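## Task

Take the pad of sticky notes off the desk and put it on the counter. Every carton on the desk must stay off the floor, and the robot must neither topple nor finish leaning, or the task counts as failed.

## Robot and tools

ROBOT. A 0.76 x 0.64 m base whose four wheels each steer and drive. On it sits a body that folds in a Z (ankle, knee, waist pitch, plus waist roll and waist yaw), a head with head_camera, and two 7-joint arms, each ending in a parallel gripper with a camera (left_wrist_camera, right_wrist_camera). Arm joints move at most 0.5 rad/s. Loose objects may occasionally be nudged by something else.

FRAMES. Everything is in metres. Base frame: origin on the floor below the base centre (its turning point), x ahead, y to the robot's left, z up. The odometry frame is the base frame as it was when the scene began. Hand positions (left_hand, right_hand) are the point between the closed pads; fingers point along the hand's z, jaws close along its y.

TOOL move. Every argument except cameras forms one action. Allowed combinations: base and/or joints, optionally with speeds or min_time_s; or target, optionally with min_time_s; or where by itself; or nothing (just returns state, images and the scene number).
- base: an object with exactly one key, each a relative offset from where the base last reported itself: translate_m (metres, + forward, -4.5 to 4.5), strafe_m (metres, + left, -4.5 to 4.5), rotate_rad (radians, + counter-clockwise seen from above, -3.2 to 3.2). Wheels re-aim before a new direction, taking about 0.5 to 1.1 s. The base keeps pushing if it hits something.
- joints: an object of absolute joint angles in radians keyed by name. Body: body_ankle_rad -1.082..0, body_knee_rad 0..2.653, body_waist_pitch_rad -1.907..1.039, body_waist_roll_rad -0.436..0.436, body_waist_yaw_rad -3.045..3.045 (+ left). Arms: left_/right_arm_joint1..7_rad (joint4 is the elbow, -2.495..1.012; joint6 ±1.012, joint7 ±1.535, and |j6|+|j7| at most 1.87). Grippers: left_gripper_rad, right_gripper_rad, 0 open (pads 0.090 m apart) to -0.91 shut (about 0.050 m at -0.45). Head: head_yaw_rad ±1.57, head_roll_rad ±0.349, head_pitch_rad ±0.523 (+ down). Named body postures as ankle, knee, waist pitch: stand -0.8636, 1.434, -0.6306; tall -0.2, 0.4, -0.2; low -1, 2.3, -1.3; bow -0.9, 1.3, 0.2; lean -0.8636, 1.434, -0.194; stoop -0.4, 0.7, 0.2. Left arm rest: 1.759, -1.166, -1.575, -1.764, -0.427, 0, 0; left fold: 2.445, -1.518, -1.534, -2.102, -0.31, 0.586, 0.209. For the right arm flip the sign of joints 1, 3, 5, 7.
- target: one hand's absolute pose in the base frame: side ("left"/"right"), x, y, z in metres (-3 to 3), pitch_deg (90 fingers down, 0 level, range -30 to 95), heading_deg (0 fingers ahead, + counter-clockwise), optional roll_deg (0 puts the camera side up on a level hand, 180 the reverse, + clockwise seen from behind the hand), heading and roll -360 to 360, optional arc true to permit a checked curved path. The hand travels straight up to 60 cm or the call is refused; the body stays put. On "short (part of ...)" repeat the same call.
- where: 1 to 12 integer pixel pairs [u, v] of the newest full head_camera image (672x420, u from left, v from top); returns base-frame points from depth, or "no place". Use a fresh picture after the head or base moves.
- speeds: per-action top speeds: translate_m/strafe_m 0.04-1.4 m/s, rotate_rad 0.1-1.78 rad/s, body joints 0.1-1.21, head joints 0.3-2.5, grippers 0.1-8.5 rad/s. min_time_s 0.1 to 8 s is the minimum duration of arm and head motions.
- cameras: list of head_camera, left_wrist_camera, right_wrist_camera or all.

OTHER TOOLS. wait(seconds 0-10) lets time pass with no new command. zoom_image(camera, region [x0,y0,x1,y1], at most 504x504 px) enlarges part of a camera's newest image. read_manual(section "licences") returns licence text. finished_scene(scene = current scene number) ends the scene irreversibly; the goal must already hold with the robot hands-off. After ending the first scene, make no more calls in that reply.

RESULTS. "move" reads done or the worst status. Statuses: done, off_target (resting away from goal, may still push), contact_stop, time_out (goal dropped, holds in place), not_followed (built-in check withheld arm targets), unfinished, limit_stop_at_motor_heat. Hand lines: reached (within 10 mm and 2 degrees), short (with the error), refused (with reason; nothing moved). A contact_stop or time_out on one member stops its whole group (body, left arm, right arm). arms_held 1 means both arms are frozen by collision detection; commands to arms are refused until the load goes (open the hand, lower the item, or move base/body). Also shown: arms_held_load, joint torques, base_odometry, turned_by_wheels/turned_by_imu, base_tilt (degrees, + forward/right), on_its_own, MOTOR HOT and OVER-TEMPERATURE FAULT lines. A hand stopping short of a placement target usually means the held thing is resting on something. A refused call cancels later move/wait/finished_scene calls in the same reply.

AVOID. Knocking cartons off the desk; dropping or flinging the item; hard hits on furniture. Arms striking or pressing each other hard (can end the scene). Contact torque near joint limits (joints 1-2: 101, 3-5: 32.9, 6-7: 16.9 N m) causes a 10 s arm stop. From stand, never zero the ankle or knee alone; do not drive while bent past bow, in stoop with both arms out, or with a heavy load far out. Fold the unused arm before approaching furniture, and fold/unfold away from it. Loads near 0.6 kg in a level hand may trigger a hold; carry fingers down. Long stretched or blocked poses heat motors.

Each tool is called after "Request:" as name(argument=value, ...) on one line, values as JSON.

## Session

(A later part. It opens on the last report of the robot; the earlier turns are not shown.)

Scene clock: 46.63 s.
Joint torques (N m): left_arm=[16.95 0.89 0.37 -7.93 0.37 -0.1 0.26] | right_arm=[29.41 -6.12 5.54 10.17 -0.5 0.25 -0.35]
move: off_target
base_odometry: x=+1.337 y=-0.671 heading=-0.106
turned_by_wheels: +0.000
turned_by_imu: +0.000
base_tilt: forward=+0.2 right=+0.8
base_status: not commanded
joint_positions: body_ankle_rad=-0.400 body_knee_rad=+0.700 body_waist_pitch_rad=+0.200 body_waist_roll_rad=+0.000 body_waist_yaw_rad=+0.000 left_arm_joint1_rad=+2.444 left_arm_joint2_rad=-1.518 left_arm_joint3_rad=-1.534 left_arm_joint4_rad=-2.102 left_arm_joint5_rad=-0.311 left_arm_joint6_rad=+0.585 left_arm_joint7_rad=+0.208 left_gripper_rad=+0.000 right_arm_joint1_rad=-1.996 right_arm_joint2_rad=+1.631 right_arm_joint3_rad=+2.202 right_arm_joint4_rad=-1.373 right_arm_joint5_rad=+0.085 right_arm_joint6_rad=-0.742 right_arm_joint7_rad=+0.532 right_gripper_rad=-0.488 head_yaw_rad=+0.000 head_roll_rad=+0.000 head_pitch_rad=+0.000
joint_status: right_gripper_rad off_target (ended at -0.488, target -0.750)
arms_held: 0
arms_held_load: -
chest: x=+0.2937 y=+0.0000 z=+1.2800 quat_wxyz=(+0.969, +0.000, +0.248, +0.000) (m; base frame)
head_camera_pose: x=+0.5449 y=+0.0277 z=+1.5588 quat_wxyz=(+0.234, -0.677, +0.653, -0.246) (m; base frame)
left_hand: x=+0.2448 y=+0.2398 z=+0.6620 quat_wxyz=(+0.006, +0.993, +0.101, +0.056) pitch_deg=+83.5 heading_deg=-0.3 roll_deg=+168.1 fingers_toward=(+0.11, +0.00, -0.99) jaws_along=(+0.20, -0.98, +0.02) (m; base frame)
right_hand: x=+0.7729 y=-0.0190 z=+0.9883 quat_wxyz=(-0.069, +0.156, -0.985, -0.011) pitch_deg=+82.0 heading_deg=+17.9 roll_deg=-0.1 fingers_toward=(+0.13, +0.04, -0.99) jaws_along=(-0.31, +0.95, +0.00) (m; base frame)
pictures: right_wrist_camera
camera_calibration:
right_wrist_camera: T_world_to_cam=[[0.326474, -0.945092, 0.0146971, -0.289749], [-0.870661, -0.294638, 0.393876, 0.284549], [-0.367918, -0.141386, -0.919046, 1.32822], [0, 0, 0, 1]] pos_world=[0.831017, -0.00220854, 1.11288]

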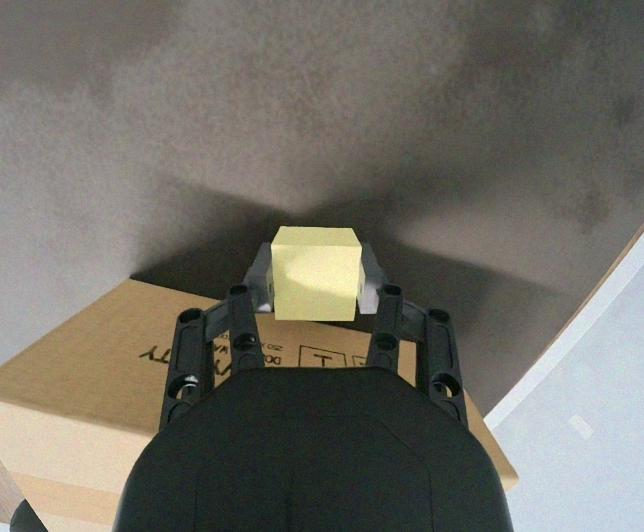

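Request:
move(target={"side":"right","x":0.777,"y":-0.017,"z":1.13,"pitch_deg":74,"heading_deg":18,"roll_deg":0,"arc":false}, cameras=["right_wrist_camera"])

Request:
move(base={"translate_m":-0.72})

Request:
move(base={"rotate_rad":3.1416}, joints={"head_pitch_rad":-0.35}, cameras=["head_camera"])

Scene clock: 49.60 s.
Joint torques (N m): left_arm=[17.19 0.8 0.36 -7.84 0.39 -0.04 0.31] | right_arm=[27.04 -7.74 5.39 11.97 0.33 0.24 0.27]
move: done
base_odometry: x=+1.337 y=-0.671 heading=-0.106
turned_by_wheels: +0.000
turned_by_imu: +0.000
base_tilt: forward=+0.2 right=+0.8
base_status: not commanded
joint_positions: body_ankle_rad=-0.400 body_knee_rad=+0.700 body_waist_pitch_rad=+0.200 body_waist_roll_rad=+0.000 body_waist_yaw_rad=+0.000 left_arm_joint1_rad=+2.444 left_arm_joint2_rad=-1.518 left_arm_joint3_rad=-1.534 left_arm_joint4_rad=-2.102 left_arm_joint5_rad=-0.311 left_arm_joint6_rad=+0.585 left_arm_joint7_rad=+0.208 left_gripper_rad=+0.000 right_arm_joint1_rad=-1.685 right_arm_joint2_rad=+1.546 right_arm_joint3_rad=+2.266 right_arm_joint4_rad=-1.459 right_arm_joint5_rad=+0.199 right_arm_joint6_rad=-0.825 right_arm_joint7_rad=+0.606 right_gripper_rad=-0.488 head_yaw_rad=+0.000 head_roll_rad=+0.000 head_pitch_rad=+0.000
joint_status: not commanded
arms_held: 0
arms_held_load: -
chest: x=+0.2937 y=+0.0000 z=+1.2800 quat_wxyz=(+0.969, +0.000, +0.248, +0.000) (m; base frame)
head_camera_pose: x=+0.5449 y=+0.0277 z=+1.5587 quat_wxyz=(+0.234, -0.677, +0.653, -0.246) (m; base frame)
left_hand: x=+0.2448 y=+0.2398 z=+0.6620 quat_wxyz=(+0.006, +0.993, +0.101, +0.056) pitch_deg=+83.5 heading_deg=-0.3 roll_deg=+168.1 fingers_toward=(+0.11, +0.00, -0.99) jaws_along=(+0.20, -0.98, +0.02) (m; base frame)
right_hand: x=+0.7766 y=-0.0168 z=+1.1284 quat_wxyz=(-0.136, +0.156, -0.978, -0.021) pitch_deg=+74.1 heading_deg=+17.9 roll_deg=-0.1 fingers_toward=(+0.26, +0.08, -0.96) jaws_along=(-0.31, +0.95, +0.00) (m; base frame)
right_hand_status: reached (straight line, to end with the hand's camera side forward, planned for 1.0 s): 2 mm and 0.1 deg off.
pictures: right_wrist_camera
camera_calibration:
right_wrist_camera: T_world_to_cam=[[0.325735, -0.945297, 0.0176443, -0.293664], [-0.913442, -0.309833, 0.263869, 0.412985], [-0.243967, -0.102068, -0.964397, 1.41422], [0, 0, 0, 1]] pos_world=[0.817917, -0.00529699, 1.26007]

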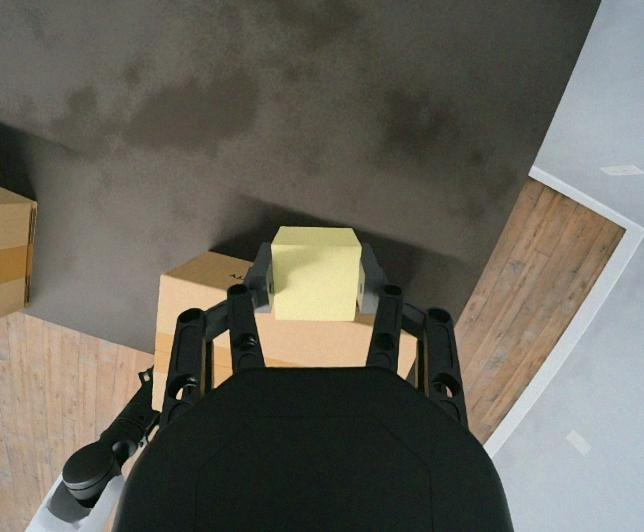

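Scene clock: 53.60 s.
Joint torques (N m): left_arm=[15.7 1.28 0.33 -8.15 0.31 -0.12 0.27] | right_arm=[25.91 -7.9 5.37 12.41 0.1 0.47 0.06]
move: done
base_odometry: x=+0.621 y=-0.596 heading=-0.109
turned_by_wheels: -0.003
turned_by_imu: -0.002
base_tilt: forward=+0.2 right=+0.8
base_status: done
joint_positions: body_ankle_rad=-0.400 body_knee_rad=+0.700 body_waist_pitch_rad=+0.200 body_waist_roll_rad=+0.000 body_waist_yaw_rad=+0.000 left_arm_joint1_rad=+2.445 left_arm_joint2_rad=-1.518 left_arm_joint3_rad=-1.534 left_arm_joint4_rad=-2.102 left_arm_joint5_rad=-0.311 left_arm_joint6_rad=+0.585 left_arm_joint7_rad=+0.208 left_gripper_rad=+0.000 right_arm_joint1_rad=-1.683 right_arm_joint2_rad=+1.545 right_arm_joint3_rad=+2.266 right_arm_joint4_rad=-1.459 right_arm_joint5_rad=+0.199 right_arm_joint6_rad=-0.826 right_arm_joint7_rad=+0.606 right_gripper_rad=-0.488 head_yaw_rad=+0.000 head_roll_rad=+0.000 head_pitch_rad=+0.000
joint_status: not commanded
arms_held: 0
arms_held_load: -
chest: x=+0.2933 y=+0.0000 z=+1.2802 quat_wxyz=(+0.969, +0.000, +0.247, +0.000) (m; base frame)
head_camera_pose: x=+0.5444 y=+0.0277 z=+1.5590 quat_wxyz=(+0.234, -0.677, +0.653, -0.246) (m; base frame)
left_hand: x=+0.2434 y=+0.2398 z=+0.6620 quat_wxyz=(+0.006, +0.993, +0.101, +0.055) pitch_deg=+83.6 heading_deg=-0.3 roll_deg=+168.1 fingers_toward=(+0.11, +0.00, -0.99) jaws_along=(+0.20, -0.98, +0.02) (m; base frame)
right_hand: x=+0.7762 y=-0.0170 z=+1.1296 quat_wxyz=(-0.137, +0.156, -0.978, -0.021) pitch_deg=+74.0 heading_deg=+17.8 roll_deg=-0.3 fingers_toward=(+0.26, +0.08, -0.96) jaws_along=(-0.31, +0.95, +0.00) (m; base frame)
pictures: none

Scene clock: 59.17 s.
Joint torques (N m): left_arm=[16.49 0.91 0.61 -8.1 0.39 -0.12 0.24] | right_arm=[26.18 -8.06 5.28 12.3 0.01 0.37 -0.05]
move: done
base_odometry: x=+0.621 y=-0.596 heading=+3.032
turned_by_wheels: +3.141
turned_by_imu: +3.121
base_tilt: forward=+0.2 right=+0.8
base_status: done
joint_positions: body_ankle_rad=-0.400 body_knee_rad=+0.700 body_waist_pitch_rad=+0.200 body_waist_roll_rad=+0.000 body_waist_yaw_rad=+0.000 left_arm_joint1_rad=+2.445 left_arm_joint2_rad=-1.518 left_arm_joint3_rad=-1.534 left_arm_joint4_rad=-2.102 left_arm_joint5_rad=-0.311 left_arm_joint6_rad=+0.585 left_arm_joint7_rad=+0.208 left_gripper_rad=+0.000 right_arm_joint1_rad=-1.684 right_arm_joint2_rad=+1.546 right_arm_joint3_rad=+2.266 right_arm_joint4_rad=-1.459 right_arm_joint5_rad=+0.199 right_arm_joint6_rad=-0.826 right_arm_joint7_rad=+0.607 right_gripper_rad=-0.488 head_yaw_rad=+0.000 head_roll_rad=+0.000 head_pitch_rad=-0.350
joint_status: all done
arms_held: 0
arms_held_load: -
chest: x=+0.2933 y=+0.0001 z=+1.2801 quat_wxyz=(+0.969, +0.000, +0.247, +0.000) (m; base frame)
head_camera_pose: x=+0.5197 y=+0.0278 z=+1.6029 quat_wxyz=(+0.344, -0.624, +0.603, -0.360) (m; base frame)
left_hand: x=+0.2438 y=+0.2401 z=+0.6620 quat_wxyz=(+0.006, +0.993, +0.101, +0.055) pitch_deg=+83.6 heading_deg=-0.1 roll_deg=+168.3 fingers_toward=(+0.11, +0.00, -0.99) jaws_along=(+0.20, -0.98, +0.02) (m; base frame)
right_hand: x=+0.7762 y=-0.0168 z=+1.1293 quat_wxyz=(-0.137, +0.156, -0.978, -0.021) pitch_deg=+74.1 heading_deg=+17.7 roll_deg=-0.4 fingers_toward=(+0.26, +0.08, -0.96) jaws_along=(-0.31, +0.95, +0.00) (m; base frame)
pictures: head_camera
camera_calibration:
head_camera: T_world_to_cam=[[0.0146193, -0.999312, 0.0340818, -0.0344992], [-0.503876, -0.0368039, -0.862992, 1.64613], [0.863652, -0.00455668, -0.504067, 0.359225], [0, 0, 0, 1]] pos_world=[0.519702, 0.0277453, 1.60284]

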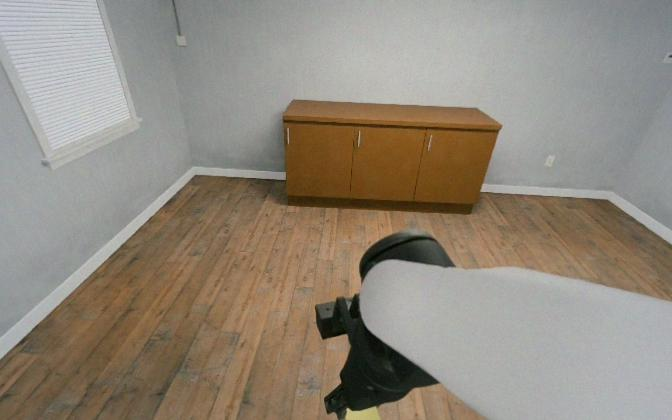

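Request:
move(where=[[286,122],[496,130],[390,118]])

Scene clock: 59.70 s.
Joint torques (N m): left_arm=[15.87 0.95 0.59 -8.05 0.41 -0.12 0.19] | right_arm=[27.28 -8.43 5.31 12.28 -0.09 0.45 0.01]
base_odometry: x=+0.621 y=-0.596 heading=+3.032
turned_by_wheels: +0.000
turned_by_imu: +0.000
base_tilt: forward=+0.2 right=+0.9
where, head_camera: pixel (286, 122): x +3.144, y +0.446, z +0.881; pixel (496, 130): x +3.127, y -1.266, z +0.886; pixel (390, 118): x +3.178, y -0.402, z +0.937. By the robot's depth camera.
base_status: done
joint_positions: body_ankle_rad=-0.400 body_knee_rad=+0.700 body_waist_pitch_rad=+0.200 body_waist_roll_rad=+0.000 body_waist_yaw_rad=+0.000 left_arm_joint1_rad=+2.445 left_arm_joint2_rad=-1.518 left_arm_joint3_rad=-1.534 left_arm_joint4_rad=-2.102 left_arm_joint5_rad=-0.311 left_arm_joint6_rad=+0.585 left_arm_joint7_rad=+0.208 left_gripper_rad=+0.000 right_arm_joint1_rad=-1.684 right_arm_joint2_rad=+1.546 right_arm_joint3_rad=+2.266 right_arm_joint4_rad=-1.459 right_arm_joint5_rad=+0.199 right_arm_joint6_rad=-0.826 right_arm_joint7_rad=+0.607 right_gripper_rad=-0.488 head_yaw_rad=+0.000 head_roll_rad=+0.000 head_pitch_rad=-0.350
joint_status: all done
arms_held: 0
arms_held_load: -
chest: x=+0.2933 y=+0.0001 z=+1.2801 quat_wxyz=(+0.969, +0.000, +0.247, +0.000) (m; base frame)
head_camera_pose: x=+0.5197 y=+0.0278 z=+1.6029 quat_wxyz=(+0.344, -0.624, +0.603, -0.360) (m; base frame)
left_hand: x=+0.2438 y=+0.2401 z=+0.6620 quat_wxyz=(+0.006, +0.993, +0.101, +0.055) pitch_deg=+83.6 heading_deg=-0.1 roll_deg=+168.3 fingers_toward=(+0.11, +0.00, -0.99) jaws_along=(+0.20, -0.98, +0.02) (m; base frame)
right_hand: x=+0.7762 y=-0.0168 z=+1.1293 quat_wxyz=(-0.137, +0.156, -0.978, -0.021) pitch_deg=+74.1 heading_deg=+17.7 roll_deg=-0.4 fingers_toward=(+0.26, +0.08, -0.96) jaws_along=(-0.31, +0.95, +0.00) (m; base frame)
pictures: none

Request:
move(base={"translate_m":2.53}, joints={"head_pitch_rad":0}, speeds={"translate_m":0.7}, cameras=["head_camera"])

Request:
move(target={"side":"right","x":0.777,"y":-0.017,"z":0.965,"pitch_deg":82,"heading_deg":18,"roll_deg":0}, cameras=["head_camera","right_wrist_camera"])

Scene clock: 68.23 s.
Joint torques (N m): left_arm=[16.7 1.18 0.39 -7.88 0.3 -0.07 0.33] | right_arm=[27.82 -7.75 5.47 12.06 0.14 0.31 -0.05]
move: done
base_odometry: x=-1.895 y=-0.330 heading=+3.037
turned_by_wheels: +0.005
turned_by_imu: +0.001
base_tilt: forward=+0.3 right=+0.8
base_status: done
joint_positions: body_ankle_rad=-0.400 body_knee_rad=+0.700 body_waist_pitch_rad=+0.200 body_waist_roll_rad=+0.000 body_waist_yaw_rad=+0.000 left_arm_joint1_rad=+2.444 left_arm_joint2_rad=-1.518 left_arm_joint3_rad=-1.534 left_arm_joint4_rad=-2.102 left_arm_joint5_rad=-0.311 left_arm_joint6_rad=+0.585 left_arm_joint7_rad=+0.208 left_gripper_rad=+0.000 right_arm_joint1_rad=-1.684 right_arm_joint2_rad=+1.545 right_arm_joint3_rad=+2.266 right_arm_joint4_rad=-1.459 right_arm_joint5_rad=+0.199 right_arm_joint6_rad=-0.826 right_arm_joint7_rad=+0.607 right_gripper_rad=-0.488 head_yaw_rad=+0.000 head_roll_rad=+0.000 head_pitch_rad=+0.000
joint_status: all done
arms_held: 0
arms_held_load: -
chest: x=+0.2936 y=+0.0000 z=+1.2800 quat_wxyz=(+0.969, +0.000, +0.248, +0.000) (m; base frame)
head_camera_pose: x=+0.5449 y=+0.0277 z=+1.5587 quat_wxyz=(+0.234, -0.677, +0.653, -0.246) (m; base frame)
left_hand: x=+0.2445 y=+0.2399 z=+0.6620 quat_wxyz=(+0.006, +0.993, +0.101, +0.056) pitch_deg=+83.6 heading_deg=-0.3 roll_deg=+168.1 fingers_toward=(+0.11, +0.00, -0.99) jaws_along=(+0.20, -0.98, +0.02) (m; base frame)
right_hand: x=+0.7766 y=-0.0172 z=+1.1289 quat_wxyz=(-0.137, +0.155, -0.978, -0.021) pitch_deg=+74.1 heading_deg=+17.8 roll_deg=-0.2 fingers_toward=(+0.26, +0.08, -0.96) jaws_along=(-0.31, +0.95, +0.00) (m; base frame)
pictures: head_camera
camera_calibration:
head_camera: T_world_to_cam=[[0.0252779, -0.999319, 0.0268623, -0.0280187], [-0.769594, -0.0366029, -0.637484, 1.41404], [0.638033, -0.00455881, -0.769996, 0.852635], [0, 0, 0, 1]] pos_world=[0.544939, 0.0276455, 1.55871]

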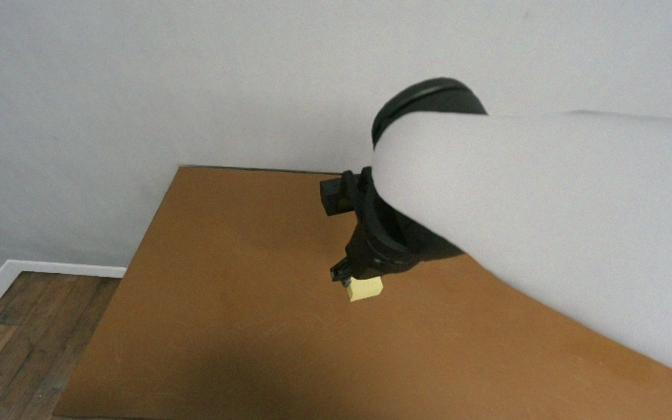

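Scene clock: 69.83 s.
Joint torques (N m): left_arm=[16.51 1.22 0.46 -7.94 0.34 -0.12 0.26] | right_arm=[30.31 -4.82 5.85 10.36 -0.39 0.34 -0.48]
move: done
base_odometry: x=-1.895 y=-0.330 heading=+3.037
turned_by_wheels: +0.000
turned_by_imu: +0.000
base_tilt: forward=+0.3 right=+0.8
base_status: not commanded
joint_positions: body_ankle_rad=-0.400 body_knee_rad=+0.700 body_waist_pitch_rad=+0.200 body_waist_roll_rad=+0.000 body_waist_yaw_rad=+0.000 left_arm_joint1_rad=+2.444 left_arm_joint2_rad=-1.518 left_arm_joint3_rad=-1.534 left_arm_joint4_rad=-2.102 left_arm_joint5_rad=-0.311 left_arm_joint6_rad=+0.585 left_arm_joint7_rad=+0.208 left_gripper_rad=+0.000 right_arm_joint1_rad=-2.054 right_arm_joint2_rad=+1.645 right_arm_joint3_rad=+2.190 right_arm_joint4_rad=-1.346 right_arm_joint5_rad=+0.054 right_arm_joint6_rad=-0.714 right_arm_joint7_rad=+0.513 right_gripper_rad=-0.488 head_yaw_rad=+0.000 head_roll_rad=+0.000 head_pitch_rad=+0.000
joint_status: not commanded
arms_held: 0
arms_held_load: -
chest: x=+0.2936 y=+0.0000 z=+1.2800 quat_wxyz=(+0.969, +0.000, +0.248, +0.000) (m; base frame)
head_camera_pose: x=+0.5449 y=+0.0277 z=+1.5588 quat_wxyz=(+0.234, -0.677, +0.653, -0.246) (m; base frame)
left_hand: x=+0.2445 y=+0.2399 z=+0.6620 quat_wxyz=(+0.006, +0.993, +0.101, +0.056) pitch_deg=+83.6 heading_deg=-0.3 roll_deg=+168.1 fingers_toward=(+0.11, +0.00, -0.99) jaws_along=(+0.20, -0.98, +0.02) (m; base frame)
right_hand: x=+0.7767 y=-0.0175 z=+0.9651 quat_wxyz=(-0.068, +0.155, -0.985, -0.011) pitch_deg=+82.1 heading_deg=+18.1 roll_deg=+0.2 fingers_toward=(+0.13, +0.04, -0.99) jaws_along=(-0.31, +0.95, +0.00) (m; base frame)
right_hand_status: reached (straight line, to end with the hand's camera side forward, planned for 1.1 s): 1 mm and 0.1 deg off.
pictures: head_camera, right_wrist_camera
camera_calibration:
head_camera: T_world_to_cam=[[0.0252706, -0.99932, 0.0268663, -0.0280237], [-0.769455, -0.0366009, -0.637652, 1.41429], [0.638201, -0.00455861, -0.769856, 0.852403], [0, 0, 0, 1]] pos_world=[0.54494, 0.0276455, 1.55881]
right_wrist_camera: T_world_to_cam=[[0.325631, -0.945393, 0.0140097, -0.287943], [-0.870431, -0.29396, 0.39489, 0.29633], [-0.369208, -0.140783, -0.918622, 1.30909], [0, 0, 0, 1]] pos_world=[0.835022, -0.000813025, 1.08957]

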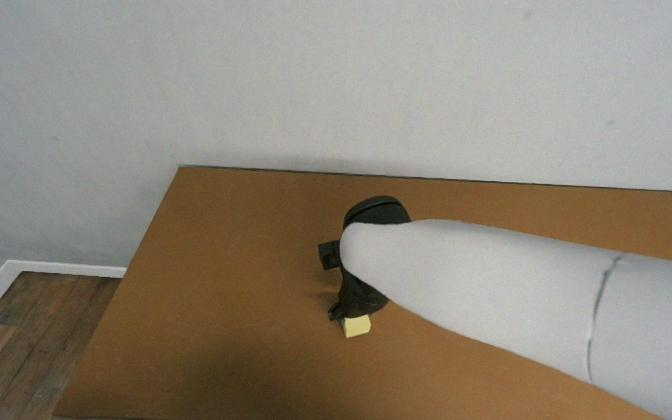

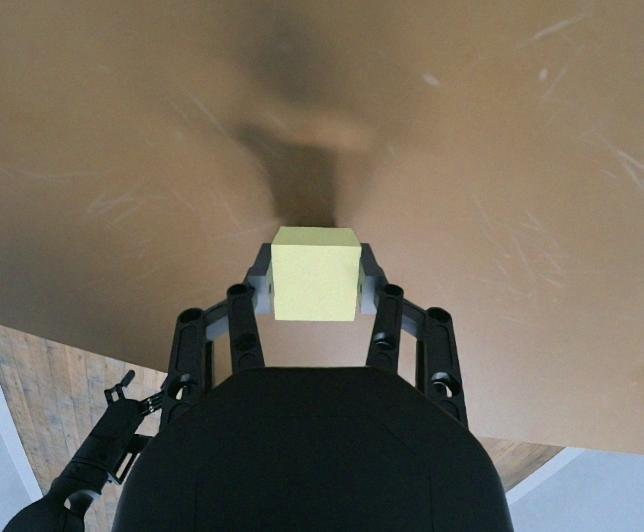

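Request:
move(target={"side":"right","x":0.777,"y":-0.017,"z":0.944,"pitch_deg":82,"heading_deg":18,"roll_deg":0}, min_time_s=1.2, cameras=["head_camera","right_wrist_camera"])

Request:
zoom_image(camera="head_camera", region=[290, 290, 410, 370])

Scene clock: 72.40 s.
Joint torques (N m): left_arm=[16.26 1.09 0.42 -7.84 0.35 -0.1 0.28] | right_arm=[27.26 -4.35 4.8 9.29 -0.68 0.77 -0.39]
move: done
base_odometry: x=-1.895 y=-0.330 heading=+3.037
turned_by_wheels: +0.000
turned_by_imu: +0.000
base_tilt: forward=+0.2 right=+0.9
base_status: not commanded
joint_positions: body_ankle_rad=-0.400 body_knee_rad=+0.700 body_waist_pitch_rad=+0.200 body_waist_roll_rad=+0.000 body_waist_yaw_rad=+0.000 left_arm_joint1_rad=+2.444 left_arm_joint2_rad=-1.518 left_arm_joint3_rad=-1.534 left_arm_joint4_rad=-2.102 left_arm_joint5_rad=-0.311 left_arm_joint6_rad=+0.585 left_arm_joint7_rad=+0.208 left_gripper_rad=+0.000 right_arm_joint1_rad=-2.093 right_arm_joint2_rad=+1.652 right_arm_joint3_rad=+2.181 right_arm_joint4_rad=-1.338 right_arm_joint5_rad=+0.027 right_arm_joint6_rad=-0.682 right_arm_joint7_rad=+0.497 right_gripper_rad=-0.488 head_yaw_rad=+0.000 head_roll_rad=+0.000 head_pitch_rad=+0.000
joint_status: not commanded
arms_held: 0
arms_held_load: -
chest: x=+0.2936 y=+0.0000 z=+1.2800 quat_wxyz=(+0.969, +0.000, +0.248, +0.000) (m; base frame)
head_camera_pose: x=+0.5449 y=+0.0277 z=+1.5588 quat_wxyz=(+0.234, -0.677, +0.653, -0.246) (m; base frame)
left_hand: x=+0.2445 y=+0.2399 z=+0.6620 quat_wxyz=(+0.006, +0.993, +0.101, +0.056) pitch_deg=+83.6 heading_deg=-0.3 roll_deg=+168.1 fingers_toward=(+0.11, +0.00, -0.99) jaws_along=(+0.20, -0.98, +0.02) (m; base frame)
right_hand: x=+0.7791 y=-0.0169 z=+0.9482 quat_wxyz=(-0.071, +0.155, -0.985, -0.012) pitch_deg=+81.7 heading_deg=+18.3 roll_deg=+0.4 fingers_toward=(+0.14, +0.05, -0.99) jaws_along=(-0.31, +0.95, +0.00) (m; base frame)
right_hand_status: reached (straight line, to end with the hand's camera side forward, planned for 1.2 s): 5 mm and 0.3 deg off.
pictures: head_camera, right_wrist_camera
camera_calibration:
head_camera: T_world_to_cam=[[0.0252706, -0.99932, 0.0268663, -0.0280237], [-0.769455, -0.0366009, -0.637652, 1.41429], [0.638201, -0.00455861, -0.769856, 0.852403], [0, 0, 0, 1]] pos_world=[0.54494, 0.0276455, 1.55881]
right_wrist_camera: T_world_to_cam=[[0.325138, -0.945567, 0.0137081, -0.287214], [-0.87297, -0.294538, 0.388807, 0.312982], [-0.363605, -0.138383, -0.921217, 1.29258], [0, 0, 0, 1]] pos_world=[0.836595, -0.000525218, 1.07299]

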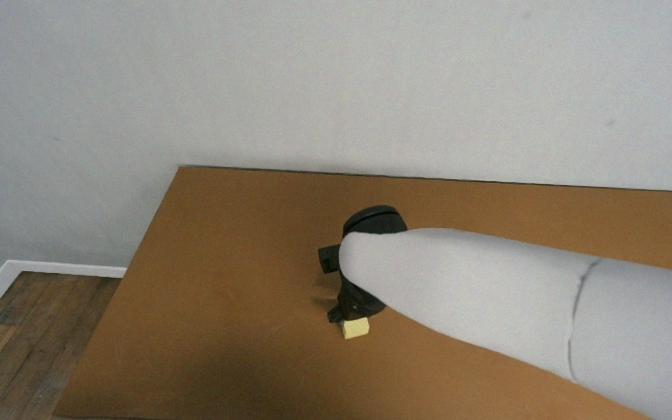

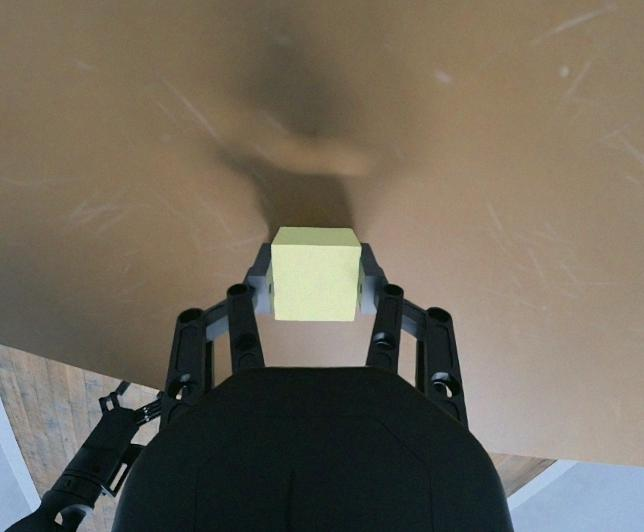

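Scaled by 4.200.

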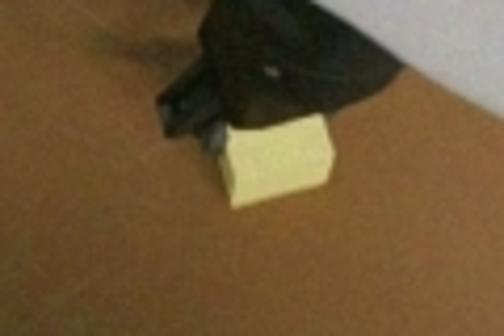

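Contact at the expected height.

Request:
move(joints={"right_gripper_rad":-0.1}, speeds={"right_gripper_rad":0.5})

Request:
move(target={"side":"right","x":0.777,"y":-0.017,"z":1.06,"pitch_deg":80,"heading_deg":18,"roll_deg":0}, cameras=["right_wrist_camera"])

Scene clock: 74.97 s.
Joint torques (N m): left_arm=[16.47 0.9 0.35 -7.89 0.24 -0.1 0.31] | right_arm=[29.93 -5.3 5.79 9.41 -0.52 0.34 -0.27]
move: done
base_odometry: x=-1.895 y=-0.330 heading=+3.037
turned_by_wheels: +0.000
turned_by_imu: +0.000
base_tilt: forward=+0.3 right=+0.7
base_status: not commanded
joint_positions: body_ankle_rad=-0.400 body_knee_rad=+0.700 body_waist_pitch_rad=+0.200 body_waist_roll_rad=+0.000 body_waist_yaw_rad=+0.000 left_arm_joint1_rad=+2.444 left_arm_joint2_rad=-1.518 left_arm_joint3_rad=-1.534 left_arm_joint4_rad=-2.102 left_arm_joint5_rad=-0.311 left_arm_joint6_rad=+0.585 left_arm_joint7_rad=+0.208 left_gripper_rad=+0.000 right_arm_joint1_rad=-2.098 right_arm_joint2_rad=+1.653 right_arm_joint3_rad=+2.180 right_arm_joint4_rad=-1.339 right_arm_joint5_rad=+0.026 right_arm_joint6_rad=-0.680 right_arm_joint7_rad=+0.497 right_gripper_rad=-0.101 head_yaw_rad=+0.000 head_roll_rad=+0.000 head_pitch_rad=+0.000
joint_status: all done
arms_held: 0
arms_held_load: -
chest: x=+0.2936 y=+0.0000 z=+1.2800 quat_wxyz=(+0.969, +0.000, +0.248, +0.000) (m; base frame)
head_camera_pose: x=+0.5449 y=+0.0277 z=+1.5588 quat_wxyz=(+0.234, -0.677, +0.653, -0.246) (m; base frame)
left_hand: x=+0.2445 y=+0.2399 z=+0.6620 quat_wxyz=(+0.006, +0.993, +0.101, +0.056) pitch_deg=+83.6 heading_deg=-0.3 roll_deg=+168.1 fingers_toward=(+0.11, +0.00, -0.99) jaws_along=(+0.20, -0.98, +0.02) (m; base frame)
right_hand: x=+0.7774 y=-0.0174 z=+0.9450 quat_wxyz=(-0.069, +0.155, -0.985, -0.011) pitch_deg=+82.0 heading_deg=+18.1 roll_deg=+0.2 fingers_toward=(+0.13, +0.04, -0.99) jaws_along=(-0.31, +0.95, +0.00) (m; base frame)
pictures: none

Scene clock: 76.30 s.
Joint torques (N m): left_arm=[16.37 1.04 0.39 -7.81 0.22 -0.15 0.27] | right_arm=[29.87 -8.29 5.47 10.74 0.38 -0.07 0.17]
move: done
base_odometry: x=-1.895 y=-0.330 heading=+3.037
turned_by_wheels: +0.000
turned_by_imu: +0.000
base_tilt: forward=+0.4 right=+0.9
base_status: not commanded
joint_positions: body_ankle_rad=-0.400 body_knee_rad=+0.700 body_waist_pitch_rad=+0.200 body_waist_roll_rad=+0.000 body_waist_yaw_rad=+0.000 left_arm_joint1_rad=+2.444 left_arm_joint2_rad=-1.518 left_arm_joint3_rad=-1.534 left_arm_joint4_rad=-2.102 left_arm_joint5_rad=-0.311 left_arm_joint6_rad=+0.585 left_arm_joint7_rad=+0.208 left_gripper_rad=+0.000 right_arm_joint1_rad=-1.855 right_arm_joint2_rad=+1.606 right_arm_joint3_rad=+2.232 right_arm_joint4_rad=-1.373 right_arm_joint5_rad=+0.169 right_arm_joint6_rad=-0.835 right_arm_joint7_rad=+0.585 right_gripper_rad=-0.100 head_yaw_rad=+0.000 head_roll_rad=+0.000 head_pitch_rad=+0.000
joint_status: not commanded
arms_held: 0
arms_held_load: -
chest: x=+0.2936 y=+0.0000 z=+1.2800 quat_wxyz=(+0.969, +0.000, +0.248, +0.000) (m; base frame)
head_camera_pose: x=+0.5449 y=+0.0277 z=+1.5588 quat_wxyz=(+0.234, -0.677, +0.653, -0.246) (m; base frame)
left_hand: x=+0.2445 y=+0.2399 z=+0.6620 quat_wxyz=(+0.006, +0.993, +0.101, +0.056) pitch_deg=+83.6 heading_deg=-0.3 roll_deg=+168.1 fingers_toward=(+0.11, +0.00, -0.99) jaws_along=(+0.20, -0.98, +0.02) (m; base frame)
right_hand: x=+0.7768 y=-0.0167 z=+1.0590 quat_wxyz=(-0.086, +0.156, -0.984, -0.013) pitch_deg=+80.0 heading_deg=+18.0 roll_deg=-0.1 fingers_toward=(+0.16, +0.05, -0.98) jaws_along=(-0.31, +0.95, +0.00) (m; base frame)
right_hand_status: reached (straight line, to end with the hand's camera side forward, planned for 0.8 s): 1 mm and 0.1 deg off.
pictures: right_wrist_camera
camera_calibration:
right_wrist_camera: T_world_to_cam=[[0.327374, -0.944769, 0.0154417, -0.291368], [-0.882676, -0.299944, 0.361824, 0.303985], [-0.337209, -0.132082, -0.932118, 1.3851], [0, 0, 0, 1]] pos_world=[0.830772, -0.00115048, 1.18558]

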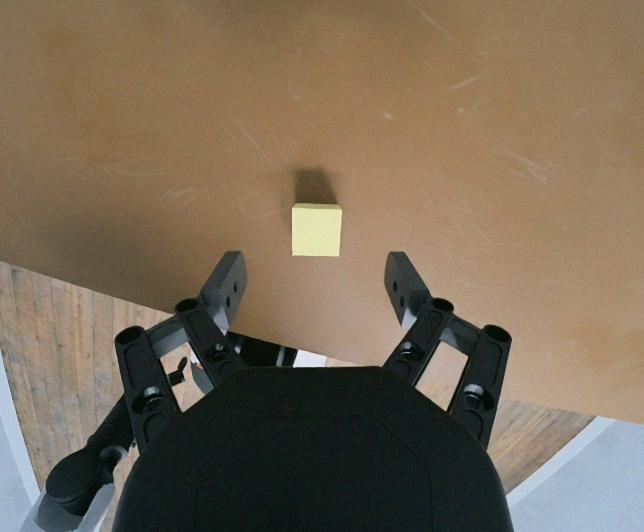

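Request:
finished_scene(scene=3)

The scene is finished: the task was done.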